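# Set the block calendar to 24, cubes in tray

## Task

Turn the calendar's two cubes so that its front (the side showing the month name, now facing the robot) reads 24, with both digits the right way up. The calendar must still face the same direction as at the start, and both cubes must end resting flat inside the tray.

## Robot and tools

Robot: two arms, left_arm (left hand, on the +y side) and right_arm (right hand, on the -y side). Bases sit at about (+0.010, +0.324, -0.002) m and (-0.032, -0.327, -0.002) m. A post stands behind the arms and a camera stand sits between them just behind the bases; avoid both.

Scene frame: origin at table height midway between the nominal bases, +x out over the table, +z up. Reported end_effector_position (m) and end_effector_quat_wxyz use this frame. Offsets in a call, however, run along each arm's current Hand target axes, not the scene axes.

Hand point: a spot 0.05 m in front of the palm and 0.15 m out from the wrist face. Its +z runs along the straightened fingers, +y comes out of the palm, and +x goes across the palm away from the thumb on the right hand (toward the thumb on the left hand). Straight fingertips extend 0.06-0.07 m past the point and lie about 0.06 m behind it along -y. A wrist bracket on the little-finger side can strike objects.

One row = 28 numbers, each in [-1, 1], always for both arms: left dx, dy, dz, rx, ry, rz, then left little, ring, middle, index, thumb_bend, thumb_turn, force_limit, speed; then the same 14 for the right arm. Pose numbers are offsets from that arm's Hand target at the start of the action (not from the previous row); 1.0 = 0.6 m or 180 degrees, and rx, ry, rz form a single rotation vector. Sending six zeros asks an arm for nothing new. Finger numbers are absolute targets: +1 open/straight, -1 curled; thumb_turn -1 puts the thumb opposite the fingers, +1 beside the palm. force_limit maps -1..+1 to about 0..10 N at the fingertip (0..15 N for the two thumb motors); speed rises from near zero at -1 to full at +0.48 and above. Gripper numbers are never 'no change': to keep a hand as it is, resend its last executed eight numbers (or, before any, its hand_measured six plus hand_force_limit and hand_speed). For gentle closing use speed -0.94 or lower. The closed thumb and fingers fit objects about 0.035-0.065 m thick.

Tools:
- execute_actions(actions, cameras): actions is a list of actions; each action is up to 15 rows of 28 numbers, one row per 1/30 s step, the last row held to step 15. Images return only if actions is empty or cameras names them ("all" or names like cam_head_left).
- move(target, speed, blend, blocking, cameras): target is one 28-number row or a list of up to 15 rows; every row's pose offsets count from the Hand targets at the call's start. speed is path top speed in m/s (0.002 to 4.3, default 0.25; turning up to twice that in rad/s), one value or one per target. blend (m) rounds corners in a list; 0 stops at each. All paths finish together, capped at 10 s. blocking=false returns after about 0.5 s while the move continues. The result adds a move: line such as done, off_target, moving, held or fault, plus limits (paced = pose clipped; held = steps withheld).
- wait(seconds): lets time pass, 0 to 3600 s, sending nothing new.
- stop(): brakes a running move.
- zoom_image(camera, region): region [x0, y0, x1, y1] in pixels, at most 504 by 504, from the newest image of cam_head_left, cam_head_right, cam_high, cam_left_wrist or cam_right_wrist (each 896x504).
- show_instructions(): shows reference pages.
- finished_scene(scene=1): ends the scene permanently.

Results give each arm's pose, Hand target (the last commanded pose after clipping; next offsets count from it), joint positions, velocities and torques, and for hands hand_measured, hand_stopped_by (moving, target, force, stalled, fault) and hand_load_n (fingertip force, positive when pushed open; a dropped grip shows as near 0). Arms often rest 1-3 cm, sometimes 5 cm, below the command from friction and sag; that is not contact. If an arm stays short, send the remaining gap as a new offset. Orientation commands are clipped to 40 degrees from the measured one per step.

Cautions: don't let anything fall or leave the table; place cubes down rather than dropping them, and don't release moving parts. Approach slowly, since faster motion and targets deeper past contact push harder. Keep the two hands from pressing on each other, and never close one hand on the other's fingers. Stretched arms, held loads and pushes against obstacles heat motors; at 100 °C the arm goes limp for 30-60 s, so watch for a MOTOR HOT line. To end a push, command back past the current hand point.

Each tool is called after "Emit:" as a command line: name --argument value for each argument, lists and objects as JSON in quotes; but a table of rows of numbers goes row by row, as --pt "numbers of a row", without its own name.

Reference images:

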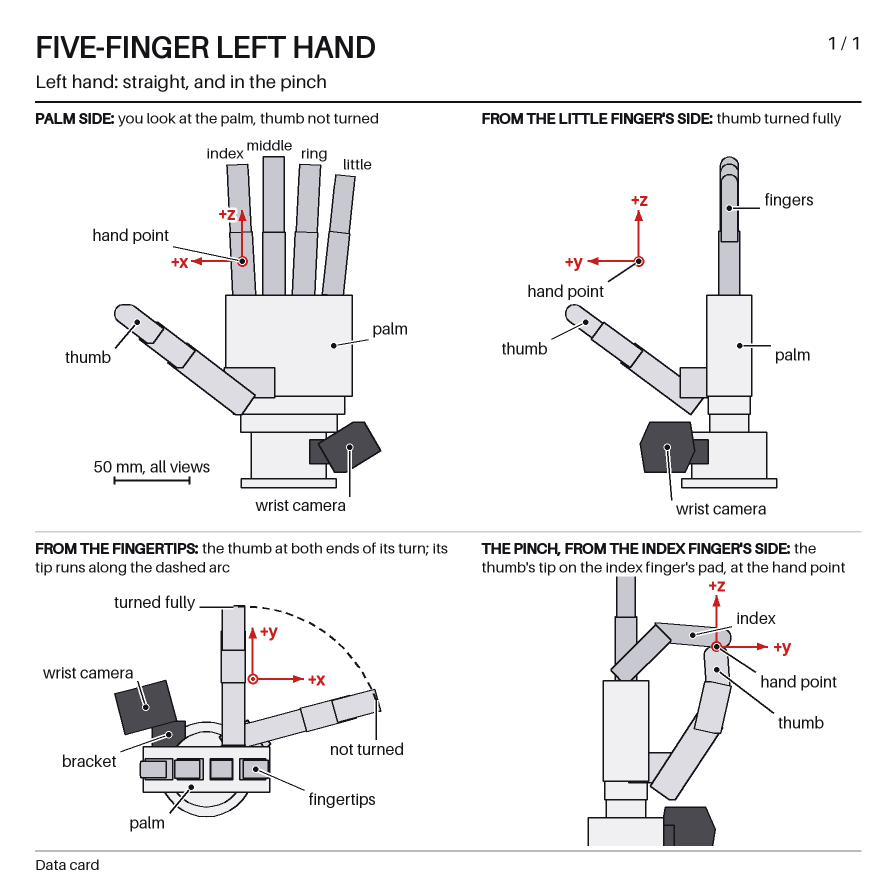

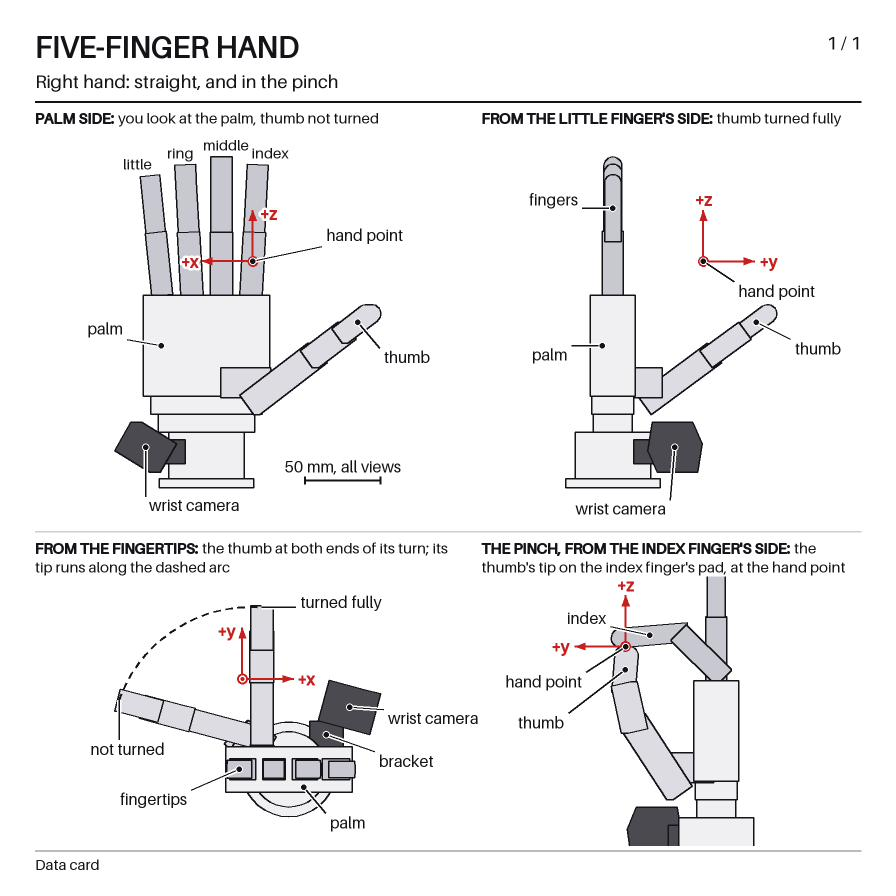

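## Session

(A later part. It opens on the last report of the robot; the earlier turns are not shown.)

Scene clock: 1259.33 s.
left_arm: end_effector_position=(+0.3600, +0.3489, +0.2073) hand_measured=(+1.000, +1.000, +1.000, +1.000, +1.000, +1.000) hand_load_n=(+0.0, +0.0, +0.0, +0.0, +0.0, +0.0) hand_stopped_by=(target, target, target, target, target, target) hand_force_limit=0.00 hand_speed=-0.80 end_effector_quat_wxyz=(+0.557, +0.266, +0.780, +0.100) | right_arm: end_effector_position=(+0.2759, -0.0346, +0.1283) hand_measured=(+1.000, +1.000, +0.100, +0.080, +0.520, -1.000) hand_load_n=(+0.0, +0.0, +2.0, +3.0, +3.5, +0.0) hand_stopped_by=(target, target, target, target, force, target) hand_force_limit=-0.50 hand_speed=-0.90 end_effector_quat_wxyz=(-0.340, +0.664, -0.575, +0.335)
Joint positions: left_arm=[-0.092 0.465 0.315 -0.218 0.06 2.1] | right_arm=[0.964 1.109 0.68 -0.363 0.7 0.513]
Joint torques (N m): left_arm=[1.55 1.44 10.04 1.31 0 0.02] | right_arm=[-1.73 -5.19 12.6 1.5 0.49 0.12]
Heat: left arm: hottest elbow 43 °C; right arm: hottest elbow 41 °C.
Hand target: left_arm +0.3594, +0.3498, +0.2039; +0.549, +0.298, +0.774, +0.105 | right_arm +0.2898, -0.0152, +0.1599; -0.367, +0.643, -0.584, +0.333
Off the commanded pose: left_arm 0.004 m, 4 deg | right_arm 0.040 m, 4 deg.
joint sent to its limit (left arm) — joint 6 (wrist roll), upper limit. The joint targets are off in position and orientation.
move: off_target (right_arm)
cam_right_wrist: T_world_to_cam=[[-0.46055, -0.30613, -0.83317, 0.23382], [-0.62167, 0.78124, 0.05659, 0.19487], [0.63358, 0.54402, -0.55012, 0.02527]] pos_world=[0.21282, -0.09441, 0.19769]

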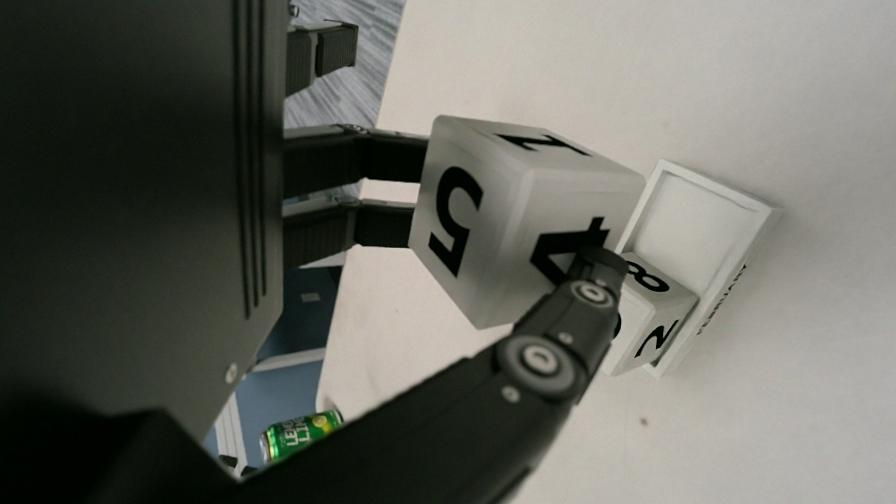

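Emit:
zoom_image --camera "cam_right_wrist" --region '[400, 90, 670, 340]'

Scaled by 1.867 from the camera's image (finer frame: 1280x720).

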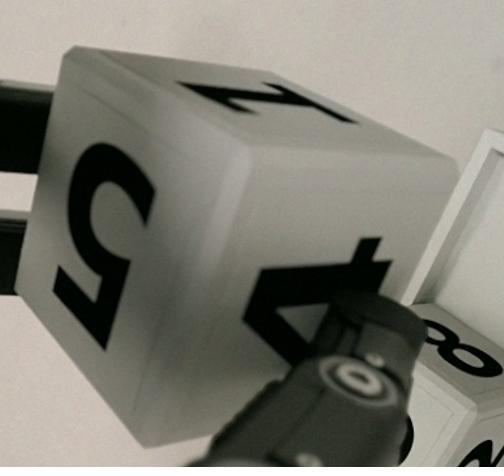

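Emit:
move --target '[0,0,0,0,0,0,1,1,1,1,1,1,0,-0.8,0,0.1262,0.0553,0,0,0,1,1,0.1,0.08,0.3,-1,-0.5,-0.9]' --speed 0.12 --cameras '["cam_right_wrist"]'

Emit:
zoom_image --camera "cam_right_wrist" --region '[580, 85, 850, 355]'

Scene clock: 1291.07 s.
left_arm: end_effector_position=(+0.3600, +0.3489, +0.2073) hand_measured=(+1.000, +1.000, +1.000, +1.000, +1.000, +1.000) hand_load_n=(+0.0, +0.0, +0.0, +0.0, +0.0, +0.0) hand_stopped_by=(target, target, target, target, target, target) hand_force_limit=0.00 hand_speed=-0.80 end_effector_quat_wxyz=(+0.557, +0.266, +0.780, +0.100) | right_arm: end_effector_position=(+0.2785, -0.0256, +0.0712) hand_measured=(+1.000, +1.000, +0.100, +0.080, +0.520, -1.000) hand_load_n=(+0.0, +0.0, +2.0, +3.0, +4.0, +0.0) hand_stopped_by=(target, target, target, target, force, target) hand_force_limit=-0.50 hand_speed=-0.90 end_effector_quat_wxyz=(-0.348, +0.655, -0.580, +0.336)
Joint positions: left_arm=[-0.092 0.465 0.315 -0.218 0.06 2.1] | right_arm=[0.978 1.236 0.591 -0.138 0.718 0.536]
Joint torques (N m): left_arm=[1.44 1.26 10.06 1.22 0.01 0.04] | right_arm=[-1.44 -6.59 7.24 3.03 0.49 0.11]
Motor temperatures (°C): left_arm=[31 29 43 24 23 22] | right_arm=[25 31 47 26 26 22]
Heat: left arm: hottest elbow 43 °C; right arm: hottest elbow 47 °C.
Hand target: left_arm +0.3594, +0.3498, +0.2039; +0.549, +0.298, +0.774, +0.105 | right_arm +0.2798, -0.0162, +0.0779; -0.367, +0.643, -0.584, +0.333
Off the commanded pose: left_arm 0.004 m, 4 deg | right_arm 0.012 m, 3 deg.
joint sent to its limit (left arm) — joint 6 (wrist roll), upper limit. The joint targets are off in position and orientation.
move: off_target (right_arm)
cam_right_wrist: T_world_to_cam=[[-0.45184, -0.28459, -0.84549, 0.18915], [-0.61347, 0.78721, 0.06288, 0.19005], [0.64768, 0.54709, -0.53028, -0.01802]] pos_world=[0.21373, -0.08592, 0.13842]

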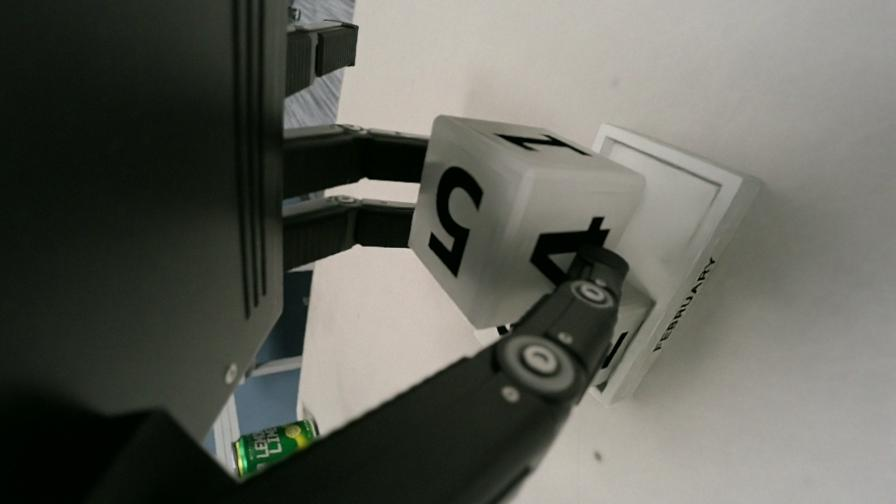

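Scaled by 1.867 from the camera's image (finer frame: 1280x720).

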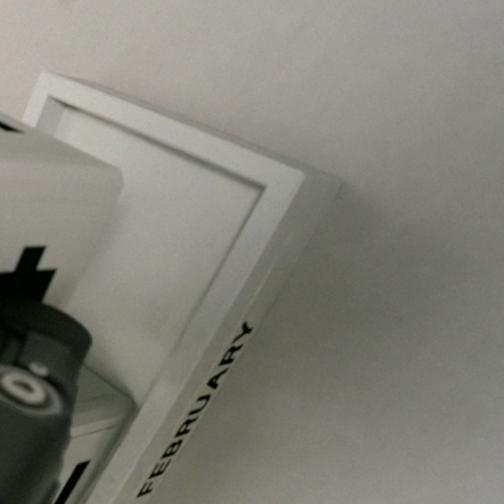

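Emit:
move --target '[0,0,0,0,0,0,1,1,1,1,1,1,0,-0.8,-0.0002,0.0412,0.0222,0,0,0,1,1,0.1,0.08,0.3,-1,-0.5,-0.9]' --speed 0.08 --cameras '["cam_right_wrist"]'

Emit:
zoom_image --camera "cam_right_wrist" --region '[540, 65, 810, 335]'

Scene clock: 1303.83 s.
left_arm: end_effector_position=(+0.3600, +0.3489, +0.2073) hand_measured=(+1.000, +1.000, +1.000, +1.000, +1.000, +1.000) hand_load_n=(+0.0, +0.0, +0.0, +0.0, +0.0, +0.0) hand_stopped_by=(target, target, target, target, target, target) hand_force_limit=0.00 hand_speed=-0.80 end_effector_quat_wxyz=(+0.557, +0.266, +0.780, +0.100) | right_arm: end_effector_position=(+0.2785, -0.0260, +0.0439) hand_measured=(+1.000, +1.000, +0.100, +0.080, +0.520, -1.000) hand_load_n=(+0.0, +0.0, +2.0, +3.0, +4.0, +0.0) hand_stopped_by=(target, target, target, target, force, target) hand_force_limit=-0.50 hand_speed=-0.90 end_effector_quat_wxyz=(-0.349, +0.654, -0.581, +0.336)
Joint positions: left_arm=[-0.092 0.465 0.315 -0.218 0.06 2.1] | right_arm=[0.978 1.302 0.553 -0.034 0.72 0.539]
Joint torques (N m): left_arm=[1.55 1.32 10.06 1.29 0 -0.01] | right_arm=[-1.32 -6.59 6.74 3.07 0.48 0.13]
Heat: left arm: hottest elbow 43 °C; right arm: hottest elbow 45 °C.
Hand target: left_arm +0.3594, +0.3498, +0.2039; +0.549, +0.298, +0.774, +0.105 | right_arm +0.2787, -0.0161, +0.0498; -0.367, +0.643, -0.584, +0.333
Off the commanded pose: left_arm 0.004 m, 4 deg | right_arm 0.011 m, 2 deg.
joint sent to its limit (left arm) — joint 6 (wrist roll), upper limit. The joint targets are off in position and orientation.
move: off_target (right_arm)
cam_right_wrist: T_world_to_cam=[[-0.45204, -0.28165, -0.84637, 0.1662], [-0.61132, 0.78879, 0.06401, 0.19144], [0.64958, 0.54634, -0.52874, -0.0329]] pos_world=[0.21353, -0.08622, 0.11102]

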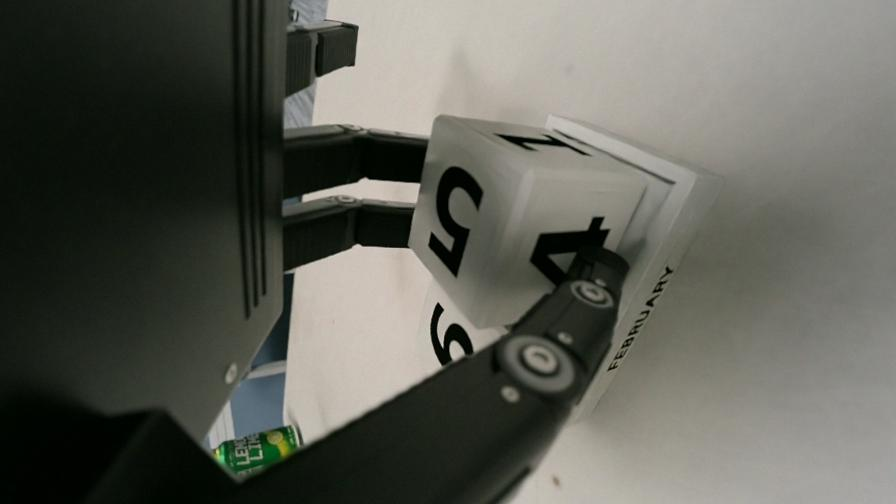

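Scaled by 1.867 from the camera's image (finer frame: 1280x720).

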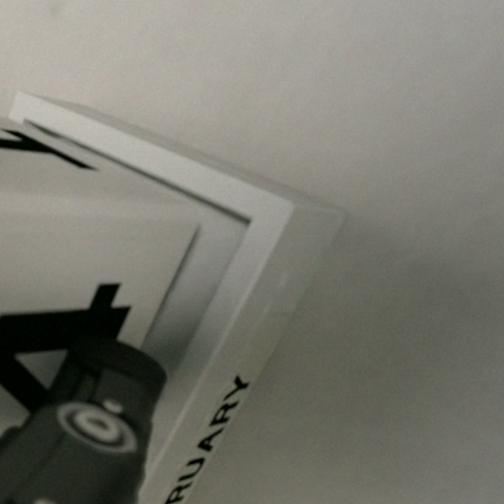

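Emit:
execute_actions --actions '[]' --cameras '["cam_head_left","cam_high","cam_right_wrist"]'

Scene clock: 1321.50 s.
left_arm: end_effector_position=(+0.3600, +0.3489, +0.2073) hand_measured=(+1.000, +1.000, +1.000, +1.000, +1.000, +1.000) hand_load_n=(+0.0, +0.0, +0.0, +0.0, +0.0, +0.0) hand_stopped_by=(target, target, target, target, target, target) hand_force_limit=0.00 hand_speed=-0.80 end_effector_quat_wxyz=(+0.557, +0.266, +0.780, +0.100) | right_arm: end_effector_position=(+0.2785, -0.0260, +0.0439) hand_measured=(+1.000, +1.000, +0.100, +0.080, +0.520, -1.000) hand_load_n=(+0.0, +0.0, +2.0, +3.0, +4.0, +0.0) hand_stopped_by=(target, target, target, target, force, target) hand_force_limit=-0.50 hand_speed=-0.90 end_effector_quat_wxyz=(-0.349, +0.654, -0.581, +0.336)
Joint positions: left_arm=[-0.092 0.465 0.315 -0.218 0.06 2.1] | right_arm=[0.978 1.302 0.553 -0.034 0.72 0.539]
Joint velocities: within noise
Joint torques (N m): left_arm=[1.38 1.32 10.03 1.25 0.01 0.01] | right_arm=[-1.26 -6.77 6.71 3 0.48 0.13]
Motor temperatures (°C): left_arm=[31 29 43 24 23 22] | right_arm=[25 30 42 26 26 22]
Heat: left arm: hottest elbow 43 °C; right arm: hottest elbow 42 °C.
Hand target: left_arm +0.3594, +0.3498, +0.2039; +0.549, +0.298, +0.774, +0.105 | right_arm +0.2787, -0.0161, +0.0498; -0.367, +0.643, -0.584, +0.333
Off the commanded pose: left_arm 0.004 m, 4 deg | right_arm 0.011 m, 2 deg.
camera_calibration:
cam_right_wrist: T_world_to_cam=[[-0.45204, -0.28165, -0.84637, 0.1662], [-0.61132, 0.78879, 0.06401, 0.19144], [0.64958, 0.54634, -0.52874, -0.0329]] pos_world=[0.21353, -0.08622, 0.11102]
Images, in order (width x height): cam_head_left 896x504, cam_high 896x504, cam_right_wrist 896x504.

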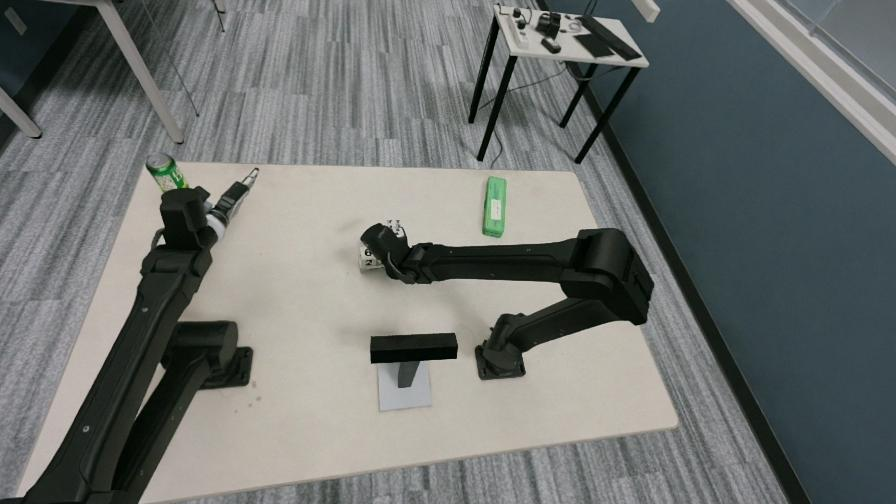

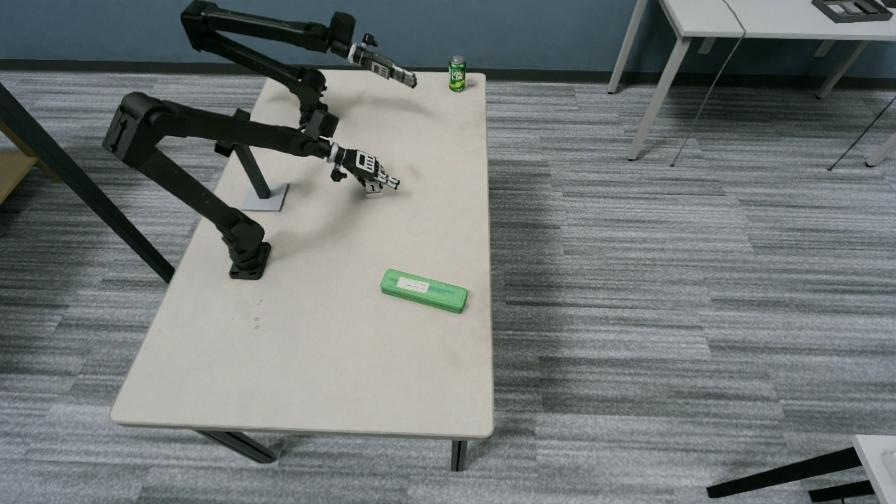

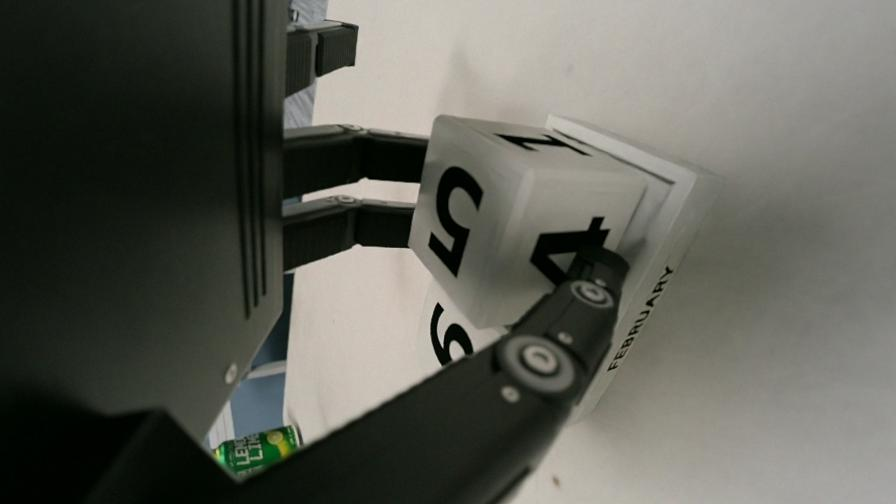

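Emit:
zoom_image --camera "cam_right_wrist" --region '[400, 90, 740, 430]'

Scaled by 1.482 from the camera's image (finer frame: 1280x720).

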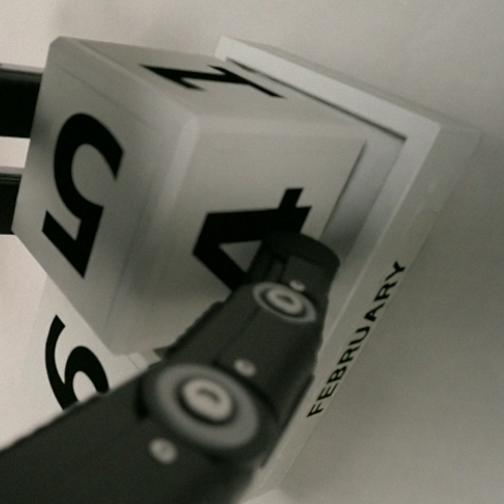

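Emit:
zoom_image --camera "cam_right_wrist" --region '[540, 100, 720, 220]'

Scaled by 2.800 from the camera's image (finer frame: 1280x720).

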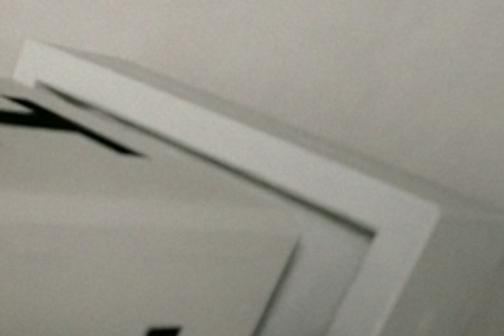

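Emit:
move --target '[0,0,0,0,0,0,1,1,1,1,1,1,0,-0.8,0.0025,0.0150,0.0075,0,0,0,1,1,0.1,0.08,0.3,-1,-0.5,-0.9]' --speed 0.05 --cameras '["cam_right_wrist"]'

Scene clock: 1352.63 s.
left_arm: end_effector_position=(+0.3600, +0.3489, +0.2073) hand_measured=(+1.000, +1.000, +1.000, +1.000, +1.000, +1.000) hand_load_n=(+0.0, +0.0, +0.0, +0.0, +0.0, +0.0) hand_stopped_by=(target, target, target, target, target, target) hand_force_limit=0.00 hand_speed=-0.80 end_effector_quat_wxyz=(+0.557, +0.266, +0.780, +0.100) | right_arm: end_effector_position=(+0.2781, -0.0265, +0.0362) hand_measured=(+1.000, +1.000, +0.100, +0.080, +0.520, -1.000) hand_load_n=(+0.0, +0.0, +2.0, +3.0, +4.0, +0.0) hand_stopped_by=(target, target, target, target, force, target) hand_force_limit=-0.50 hand_speed=-0.90 end_effector_quat_wxyz=(-0.351, +0.652, -0.581, +0.336)
Joint positions: left_arm=[-0.092 0.465 0.315 -0.218 0.06 2.1] | right_arm=[0.978 1.321 0.538 0.006 0.72 0.539]
Joint torques (N m): left_arm=[1.38 1.44 10.02 1.22 -0.03 0] | right_arm=[-1.26 -6.42 6.37 3.07 0.46 0.11]
Heat: left arm: hottest elbow 43 °C; right arm: hottest elbow 40 °C.
Hand target: left_arm +0.3594, +0.3498, +0.2039; +0.549, +0.298, +0.774, +0.105 | right_arm +0.2781, -0.0177, +0.0398; -0.367, +0.643, -0.584, +0.333
Off the commanded pose: left_arm 0.004 m, 4 deg | right_arm 0.009 m, 2 deg.
joint sent to its limit (left arm) — joint 6 (wrist roll), upper limit. The joint targets are off in position and orientation.
move: done
cam_right_wrist: T_world_to_cam=[[-0.44907, -0.27732, -0.84937, 0.1588], [-0.61157, 0.78844, 0.06591, 0.19213], [0.65141, 0.54905, -0.52366, -0.03702]] pos_world=[0.21293, -0.08712, 0.10283]

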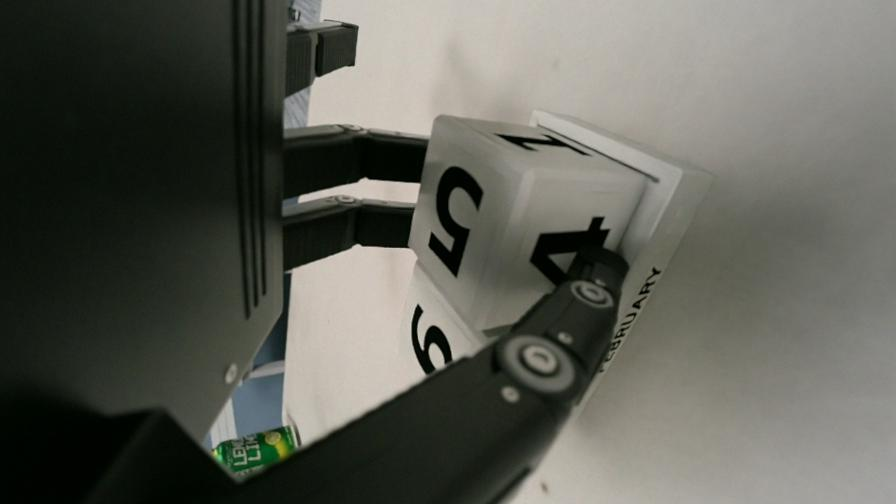

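Emit:
zoom_image --camera "cam_right_wrist" --region '[530, 95, 710, 215]'

Emit:
zoom_image --camera "cam_right_wrist" --region '[400, 90, 740, 430]'

Scaled by 2.800 from the camera's image (finer frame: 1280x720).

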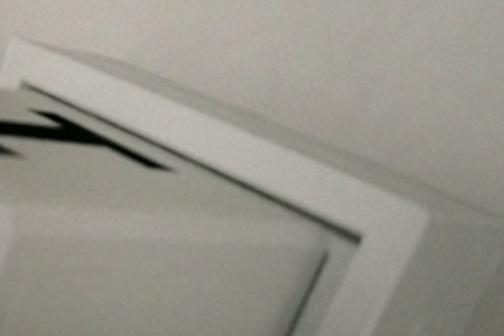

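Scaled by 1.482 from the camera's image (finer frame: 1280x720).

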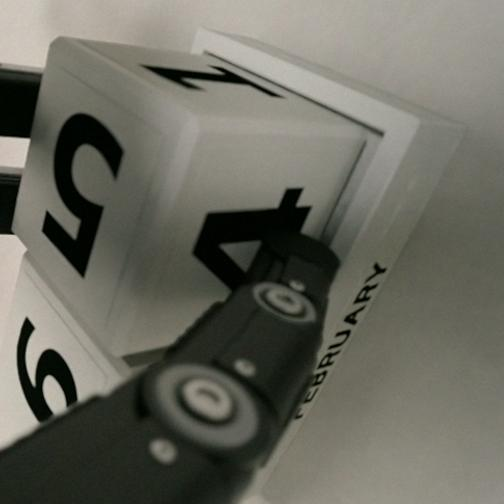

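Emit:
move --target '[0,0,0,0,0,0,1,1,1,1,1,1,0,-0.8,-0.0008,0.0060,0.0045,0,0,0,1,1,0.1,0.08,0.3,-1,-0.5,-0.9]' --speed 0.05 --cameras '["cam_right_wrist"]'

Emit:
zoom_image --camera "cam_right_wrist" --region '[400, 90, 740, 430]'

Scene clock: 1364.33 s.
left_arm: end_effector_position=(+0.3600, +0.3489, +0.2073) hand_measured=(+1.000, +1.000, +1.000, +1.000, +1.000, +1.000) hand_load_n=(+0.0, +0.0, +0.0, +0.0, +0.5, +0.0) hand_stopped_by=(target, target, target, target, target, target) hand_force_limit=0.00 hand_speed=-0.80 end_effector_quat_wxyz=(+0.557, +0.266, +0.780, +0.100) | right_arm: end_effector_position=(+0.2796, -0.0244, +0.0336) hand_measured=(+1.000, +1.000, +0.100, +0.080, +0.520, -1.000) hand_load_n=(+0.0, +0.0, +2.0, +3.0, +4.0, +0.0) hand_stopped_by=(target, target, target, target, force, target) hand_force_limit=-0.50 hand_speed=-0.90 end_effector_quat_wxyz=(-0.353, +0.651, -0.581, +0.336)
Joint positions: left_arm=[-0.092 0.465 0.315 -0.218 0.06 2.1] | right_arm=[0.978 1.334 0.538 0.025 0.72 0.539]
Joint torques (N m): left_arm=[1.38 1.2 10.07 1.33 -0.03 -0.01] | right_arm=[-1.38 -6.42 6.01 3.04 0.44 0.11]
Heat: left arm: hottest elbow 43 °C; right arm: hottest elbow 40 °C.
Hand target: left_arm +0.3594, +0.3498, +0.2039; +0.549, +0.298, +0.774, +0.105 | right_arm +0.2785, -0.0172, +0.0353; -0.367, +0.643, -0.584, +0.333
Off the commanded pose: left_arm 0.004 m, 4 deg | right_arm 0.007 m, 2 deg.
joint sent to its limit (left arm) — joint 6 (wrist roll), upper limit. The joint targets are off in position and orientation.
move: done
cam_right_wrist: T_world_to_cam=[[-0.44685, -0.27415, -0.85157, 0.15727], [-0.61174, 0.7882, 0.06725, 0.1916], [0.65276, 0.55099, -0.51991, -0.04097]] pos_world=[0.21423, -0.08532, 0.09973]

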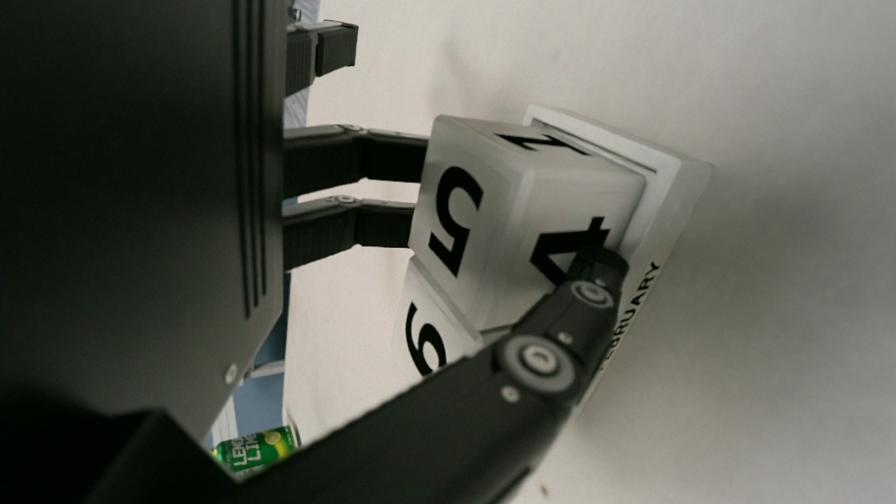

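Scaled by 1.482 from the camera's image (finer frame: 1280x720).

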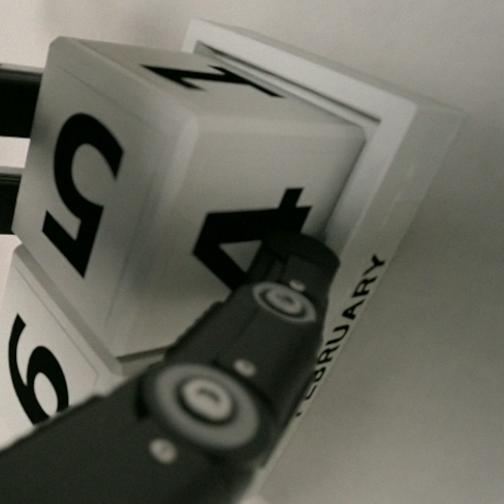

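Emit:
move --target '[0,0,0,0,0,0,1,1,1,1,1,1,0,-0.8,0.0000,0.0060,0.0035,0,0,0,1,1,0.1,0.08,0.3,-1,-0.5,-0.9]' --speed 0.05 --cameras '["cam_right_wrist"]'

Emit:
zoom_image --camera "cam_right_wrist" --region '[400, 90, 740, 430]'

Scene clock: 1367.60 s.
left_arm: end_effector_position=(+0.3600, +0.3489, +0.2073) hand_measured=(+1.000, +1.000, +1.000, +1.000, +1.000, +1.000) hand_load_n=(+0.0, +0.0, +0.0, +0.0, +0.0, +0.0) hand_stopped_by=(target, target, target, target, target, target) hand_force_limit=0.00 hand_speed=-0.80 end_effector_quat_wxyz=(+0.557, +0.266, +0.780, +0.100) | right_arm: end_effector_position=(+0.2804, -0.0230, +0.0329) hand_measured=(+1.000, +1.000, +0.100, +0.080, +0.520, -1.000) hand_load_n=(+0.0, +0.0, +2.5, +3.0, +4.0, +0.0) hand_stopped_by=(target, target, target, target, force, target) hand_force_limit=-0.50 hand_speed=-0.90 end_effector_quat_wxyz=(-0.357, +0.649, -0.581, +0.336)
Joint positions: left_arm=[-0.092 0.465 0.315 -0.218 0.06 2.1] | right_arm=[0.98 1.34 0.535 0.043 0.723 0.539]
Joint torques (N m): left_arm=[1.08 1.32 10.06 1.25 0.01 0.01] | right_arm=[-1.44 -6.12 5.89 2.95 0.36 0.11]
Heat: left arm: hottest elbow 43 °C; right arm: hottest elbow 40 °C.
Hand target: left_arm +0.3594, +0.3498, +0.2039; +0.549, +0.298, +0.774, +0.105 | right_arm +0.2785, -0.0172, +0.0311; -0.367, +0.643, -0.584, +0.333
Off the commanded pose: left_arm 0.004 m, 4 deg | right_arm 0.006 m, 1 deg.
joint sent to its limit (left arm) — joint 6 (wrist roll), upper limit. The joint targets are off in position and orientation.
move: done
cam_right_wrist: T_world_to_cam=[[-0.44108, -0.26835, -0.85641, 0.15616], [-0.61167, 0.78818, 0.06806, 0.19092], [0.65675, 0.55386, -0.51179, -0.04396]] pos_world=[0.21453, -0.08423, 0.09825]

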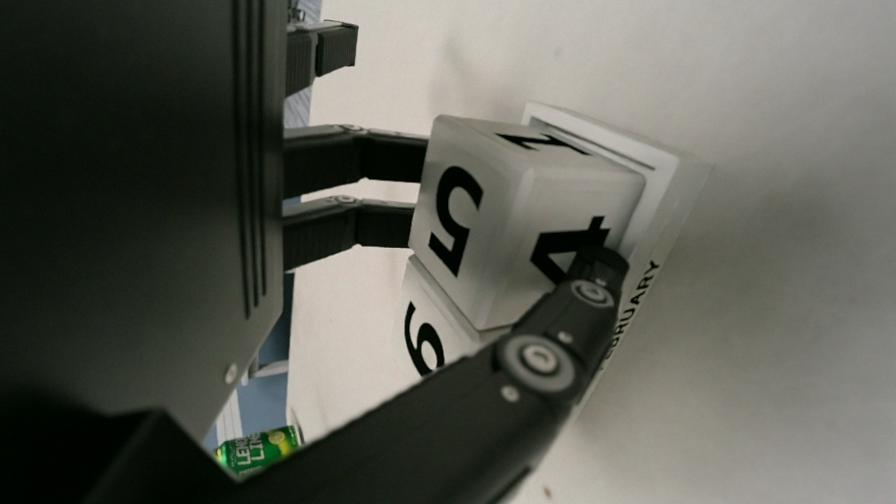

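Scaled by 1.482 from the camera's image (finer frame: 1280x720).

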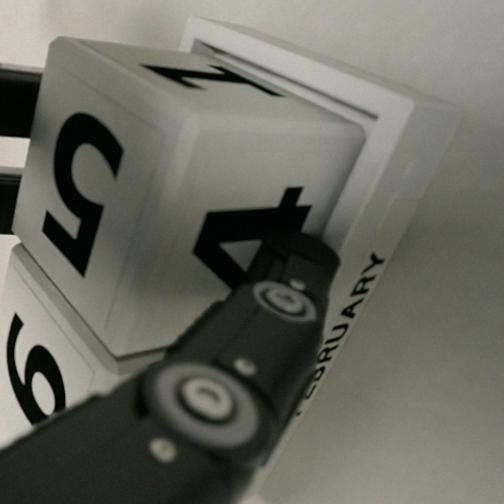

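Emit:
execute_actions --actions '[]' --cameras '["cam_head_left","cam_high","cam_head_right","cam_left_wrist"]'

Emit:
zoom_image --camera "cam_head_left" --region '[330, 200, 450, 300]'

Emit:
zoom_image --camera "cam_head_right" --region '[280, 190, 400, 290]'

Emit:
zoom_image --camera "cam_high" --region '[330, 150, 430, 220]'

Scene clock: 1373.90 s.
left_arm: end_effector_position=(+0.3600, +0.3489, +0.2073) hand_measured=(+1.000, +1.000, +1.000, +1.000, +1.000, +1.000) hand_load_n=(+0.0, +0.0, +0.0, +0.0, +0.0, +0.0) hand_stopped_by=(target, target, target, target, target, target) hand_force_limit=0.00 hand_speed=-0.80 end_effector_quat_wxyz=(+0.557, +0.266, +0.780, +0.100) | right_arm: end_effector_position=(+0.2804, -0.0230, +0.0329) hand_measured=(+1.000, +1.000, +0.100, +0.080, +0.520, -1.000) hand_load_n=(+0.0, +0.0, +2.0, +3.0, +4.0, +0.0) hand_stopped_by=(target, target, target, target, force, target) hand_force_limit=-0.50 hand_speed=-0.90 end_effector_quat_wxyz=(-0.357, +0.649, -0.581, +0.336)
Joint positions: left_arm=[-0.092 0.465 0.315 -0.218 0.06 2.1] | right_arm=[0.98 1.34 0.535 0.043 0.723 0.539]
Joint velocities: within noise
Joint torques (N m): left_arm=[1.44 1.08 10.06 1.31 0.01 -0.01] | right_arm=[-1.49 -6.01 5.9 2.91 0.37 0.12]
Motor temperatures (°C): left_arm=[31 29 43 23 23 22] | right_arm=[24 30 40 26 26 22]
Heat: left arm: hottest elbow 43 °C; right arm: hottest elbow 40 °C.
Hand target: left_arm +0.3594, +0.3498, +0.2039; +0.549, +0.298, +0.774, +0.105 | right_arm +0.2785, -0.0172, +0.0311; -0.367, +0.643, -0.584, +0.333
Off the commanded pose: left_arm 0.004 m, 4 deg | right_arm 0.006 m, 1 deg.
camera_calibration:
cam_left_wrist: T_world_to_cam=[[-0.32488, -0.69277, -0.64383, 0.49473], [-0.62745, 0.66725, -0.40135, 0.07625], [0.70764, 0.27358, -0.65146, -0.10212]] pos_world=[0.28083, 0.31979, 0.2826]
Images, in order (width x height): cam_head_left 896x504, cam_head_right 896x504, cam_high 896x504, cam_left_wrist 896x504.

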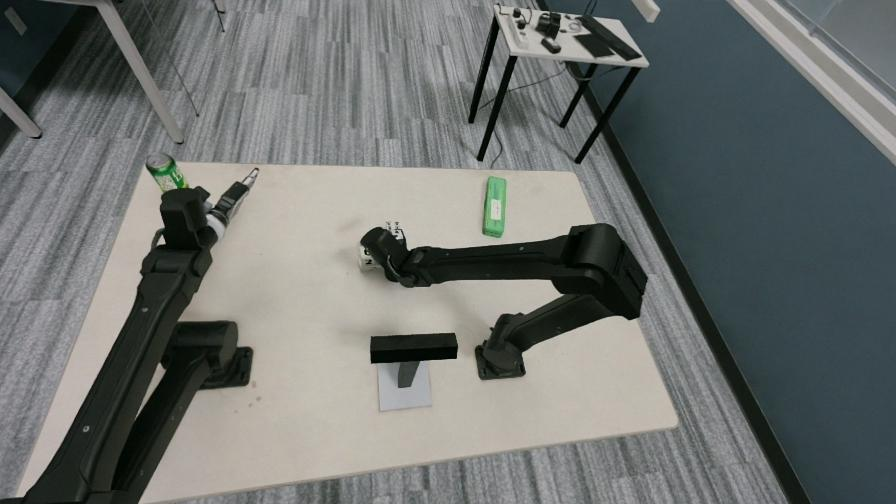

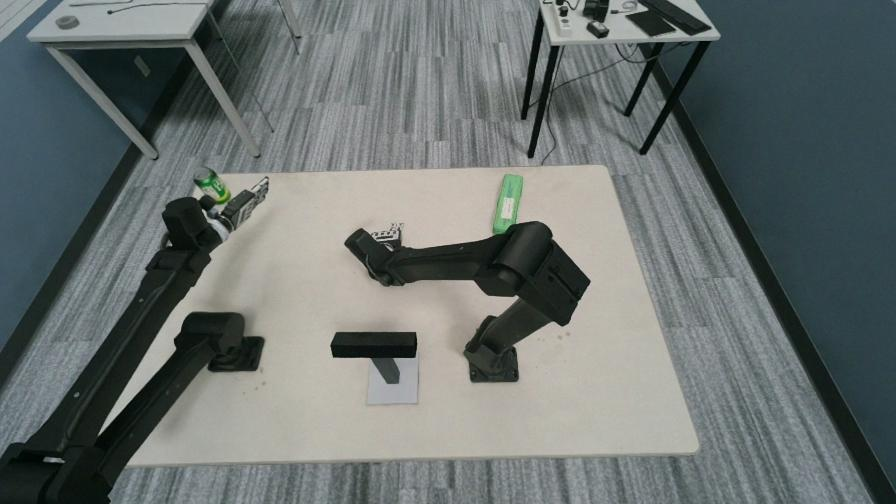

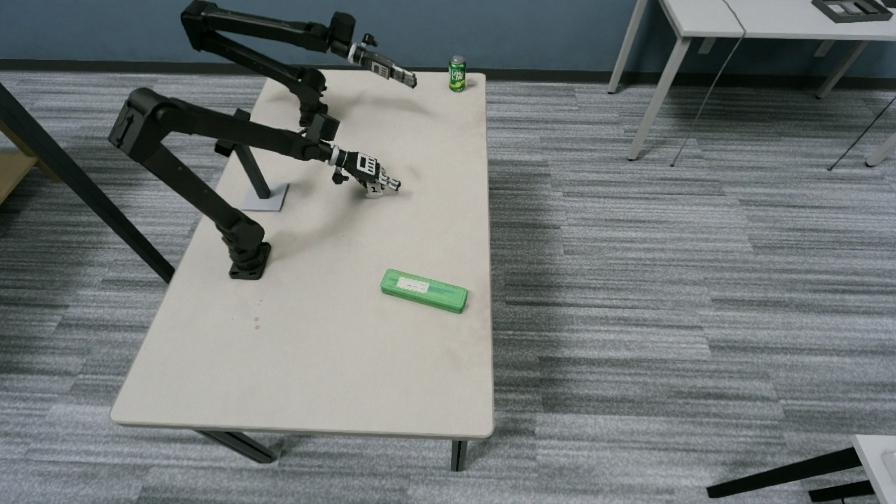

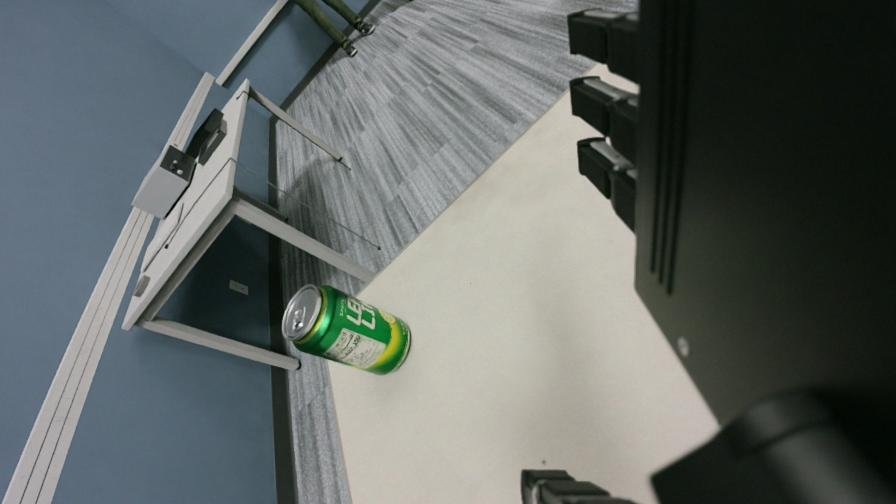

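Scaled by 4.200 from the camera's image (finer frame: 1280x720).

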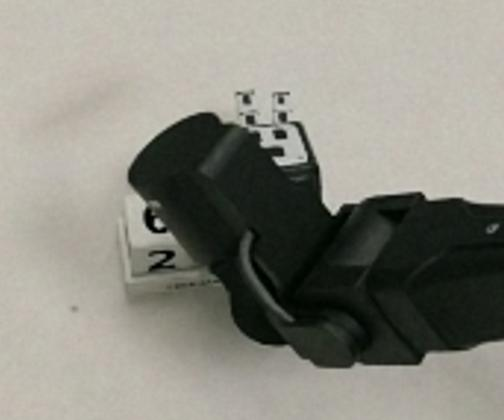

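Scaled by 4.200 from the camera's image (finer frame: 1280x720).

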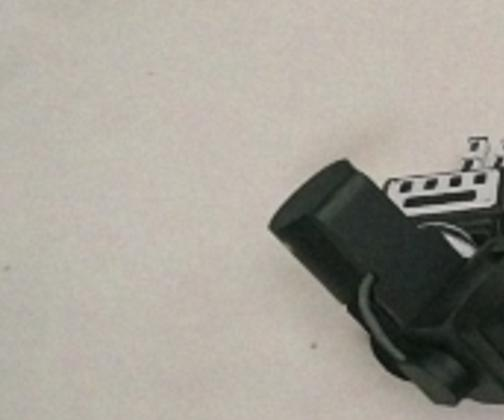

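Scaled by 5.040 from the camera's image (finer frame: 1280x720).

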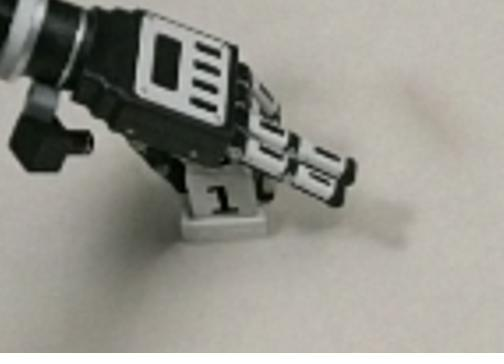

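Emit:
move --target '[0,0,0,0,0,0,1,1,1,1,1,1,0,-0.8,0.0000,0.0043,0.0026,0,0,0,1,1,0.1,0.08,0.3,-1,-0.5,-0.9]' --speed 0.05 --cameras '["cam_right_wrist"]'

Emit:
zoom_image --camera "cam_right_wrist" --region '[400, 90, 740, 430]'

Scene clock: 1380.40 s.
left_arm: end_effector_position=(+0.3600, +0.3489, +0.2073) hand_measured=(+1.000, +1.000, +1.000, +1.000, +1.000, +1.000) hand_load_n=(+0.0, +0.0, +0.0, +0.5, +0.0, +0.0) hand_stopped_by=(target, target, target, target, target, target) hand_force_limit=0.00 hand_speed=-0.80 end_effector_quat_wxyz=(+0.557, +0.266, +0.780, +0.100) | right_arm: end_effector_position=(+0.2817, -0.0211, +0.0327) hand_measured=(+1.000, +1.000, +0.100, +0.080, +0.520, -1.000) hand_load_n=(+0.0, +0.0, +2.5, +2.5, +4.0, +0.0) hand_stopped_by=(target, target, target, target, force, target) hand_force_limit=-0.50 hand_speed=-0.90 end_effector_quat_wxyz=(-0.361, +0.647, -0.582, +0.336)
Joint positions: left_arm=[-0.092 0.465 0.315 -0.218 0.06 2.1] | right_arm=[0.98 1.347 0.535 0.057 0.723 0.539]
Joint torques (N m): left_arm=[1.32 1.26 10.1 1.29 -0.01 -0.01] | right_arm=[-1.32 -5.89 5.67 2.91 0.31 0.11]
Heat: left arm: hottest elbow 43 °C; right arm: hottest elbow 40 °C.
Hand target: left_arm +0.3594, +0.3498, +0.2039; +0.549, +0.298, +0.774, +0.105 | right_arm +0.2785, -0.0172, +0.0281; -0.367, +0.643, -0.584, +0.333
Off the commanded pose: left_arm 0.004 m, 4 deg | right_arm 0.007 m, 1 deg.
joint sent to its limit (left arm) — joint 6 (wrist roll), upper limit. The joint targets are off in position and orientation.
move: done
cam_right_wrist: T_world_to_cam=[[-0.4374, -0.26295, -0.85996, 0.15621], [-0.61194, 0.78777, 0.07038, 0.19029], [0.65894, 0.55703, -0.50548, -0.04667]] pos_world=[0.21552, -0.08283, 0.09735]

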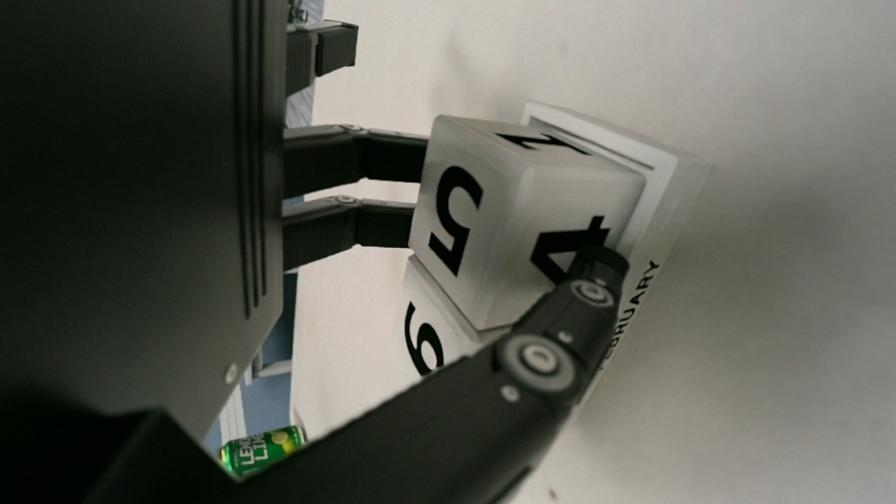

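Scaled by 1.482 from the camera's image (finer frame: 1280x720).

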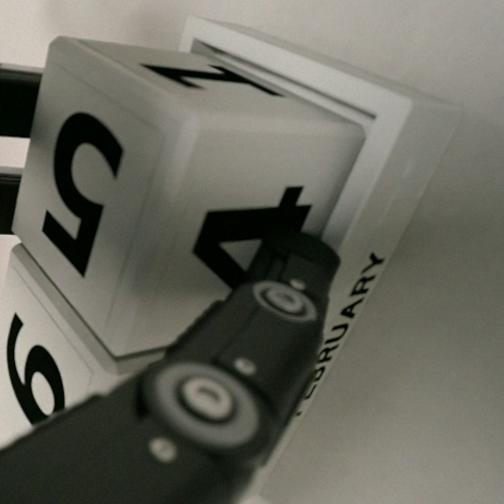

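Emit:
move --target '[0,0,0,0,0,0,1,1,1,1,1,1,0,-0.8,0.0000,-0.0072,-0.0043,0,0,0,1,1,0.22,0.20,0.52,-1,-0.5,-0.97]' --speed 0.05 --cameras '["cam_right_wrist"]'

Emit:
zoom_image --camera "cam_right_wrist" --region '[400, 90, 740, 430]'

Scene clock: 1387.67 s.
left_arm: end_effector_position=(+0.3600, +0.3489, +0.2073) hand_measured=(+1.000, +1.000, +1.000, +1.000, +1.000, +1.000) hand_load_n=(+0.0, +0.0, +0.0, +0.0, +0.0, +0.0) hand_stopped_by=(target, target, target, target, target, target) hand_force_limit=0.00 hand_speed=-0.80 end_effector_quat_wxyz=(+0.557, +0.266, +0.780, +0.100) | right_arm: end_effector_position=(+0.2812, -0.0207, +0.0327) hand_measured=(+1.000, +1.000, +0.220, +0.200, +0.520, -1.000) hand_load_n=(+0.0, +0.0, +0.0, +0.0, +0.0, +0.0) hand_stopped_by=(target, target, target, target, target, target) hand_force_limit=-0.50 hand_speed=-0.97 end_effector_quat_wxyz=(-0.361, +0.647, -0.581, +0.336)
Joint positions: left_arm=[-0.092 0.465 0.315 -0.218 0.06 2.1] | right_arm=[0.981 1.347 0.535 0.057 0.723 0.539]
Joint torques (N m): left_arm=[1.26 1.26 10.02 1.25 0 0] | right_arm=[-1.26 -7.06 6.02 2.04 0.32 0.11]
Heat: left arm: hottest elbow 43 °C; right arm: hottest elbow 39 °C.
Hand target: left_arm +0.3594, +0.3498, +0.2039; +0.549, +0.298, +0.774, +0.105 | right_arm +0.2785, -0.0172, +0.0332; -0.367, +0.643, -0.584, +0.333
Off the commanded pose: left_arm 0.004 m, 4 deg | right_arm 0.004 m, 1 deg.
joint sent to its limit (left arm) — joint 6 (wrist roll), upper limit. The joint targets are off in position and orientation.
move: done
cam_right_wrist: T_world_to_cam=[[-0.43701, -0.26361, -0.85996, 0.156], [-0.61322, 0.78677, 0.07045, 0.18991], [0.65802, 0.55813, -0.50548, -0.04634]] pos_world=[0.21512, -0.08243, 0.09735]

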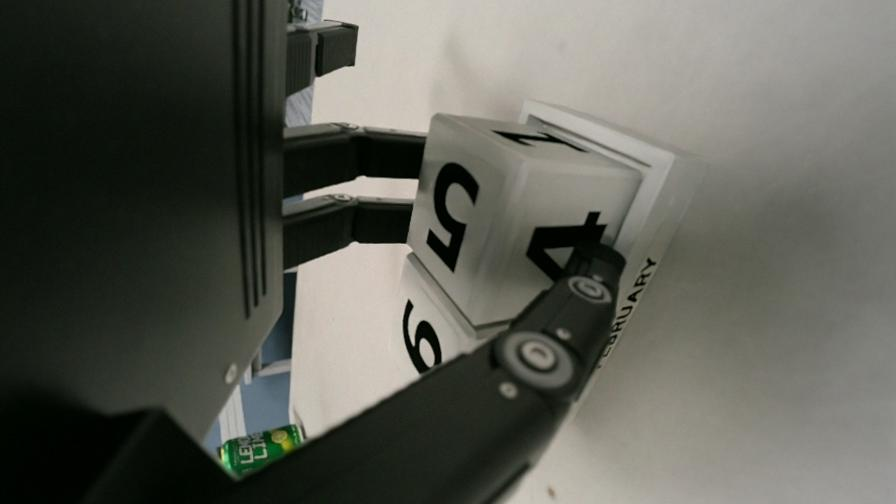

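Scaled by 1.482 from the camera's image (finer frame: 1280x720).

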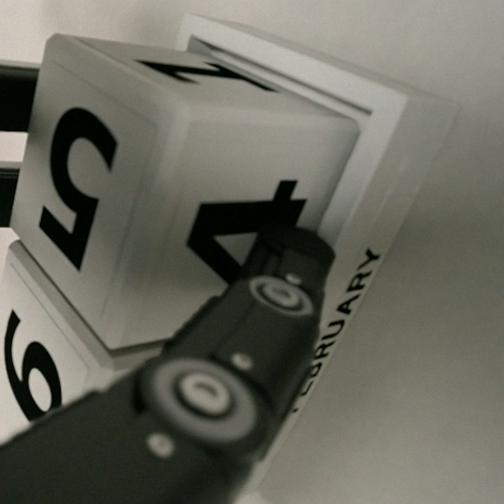

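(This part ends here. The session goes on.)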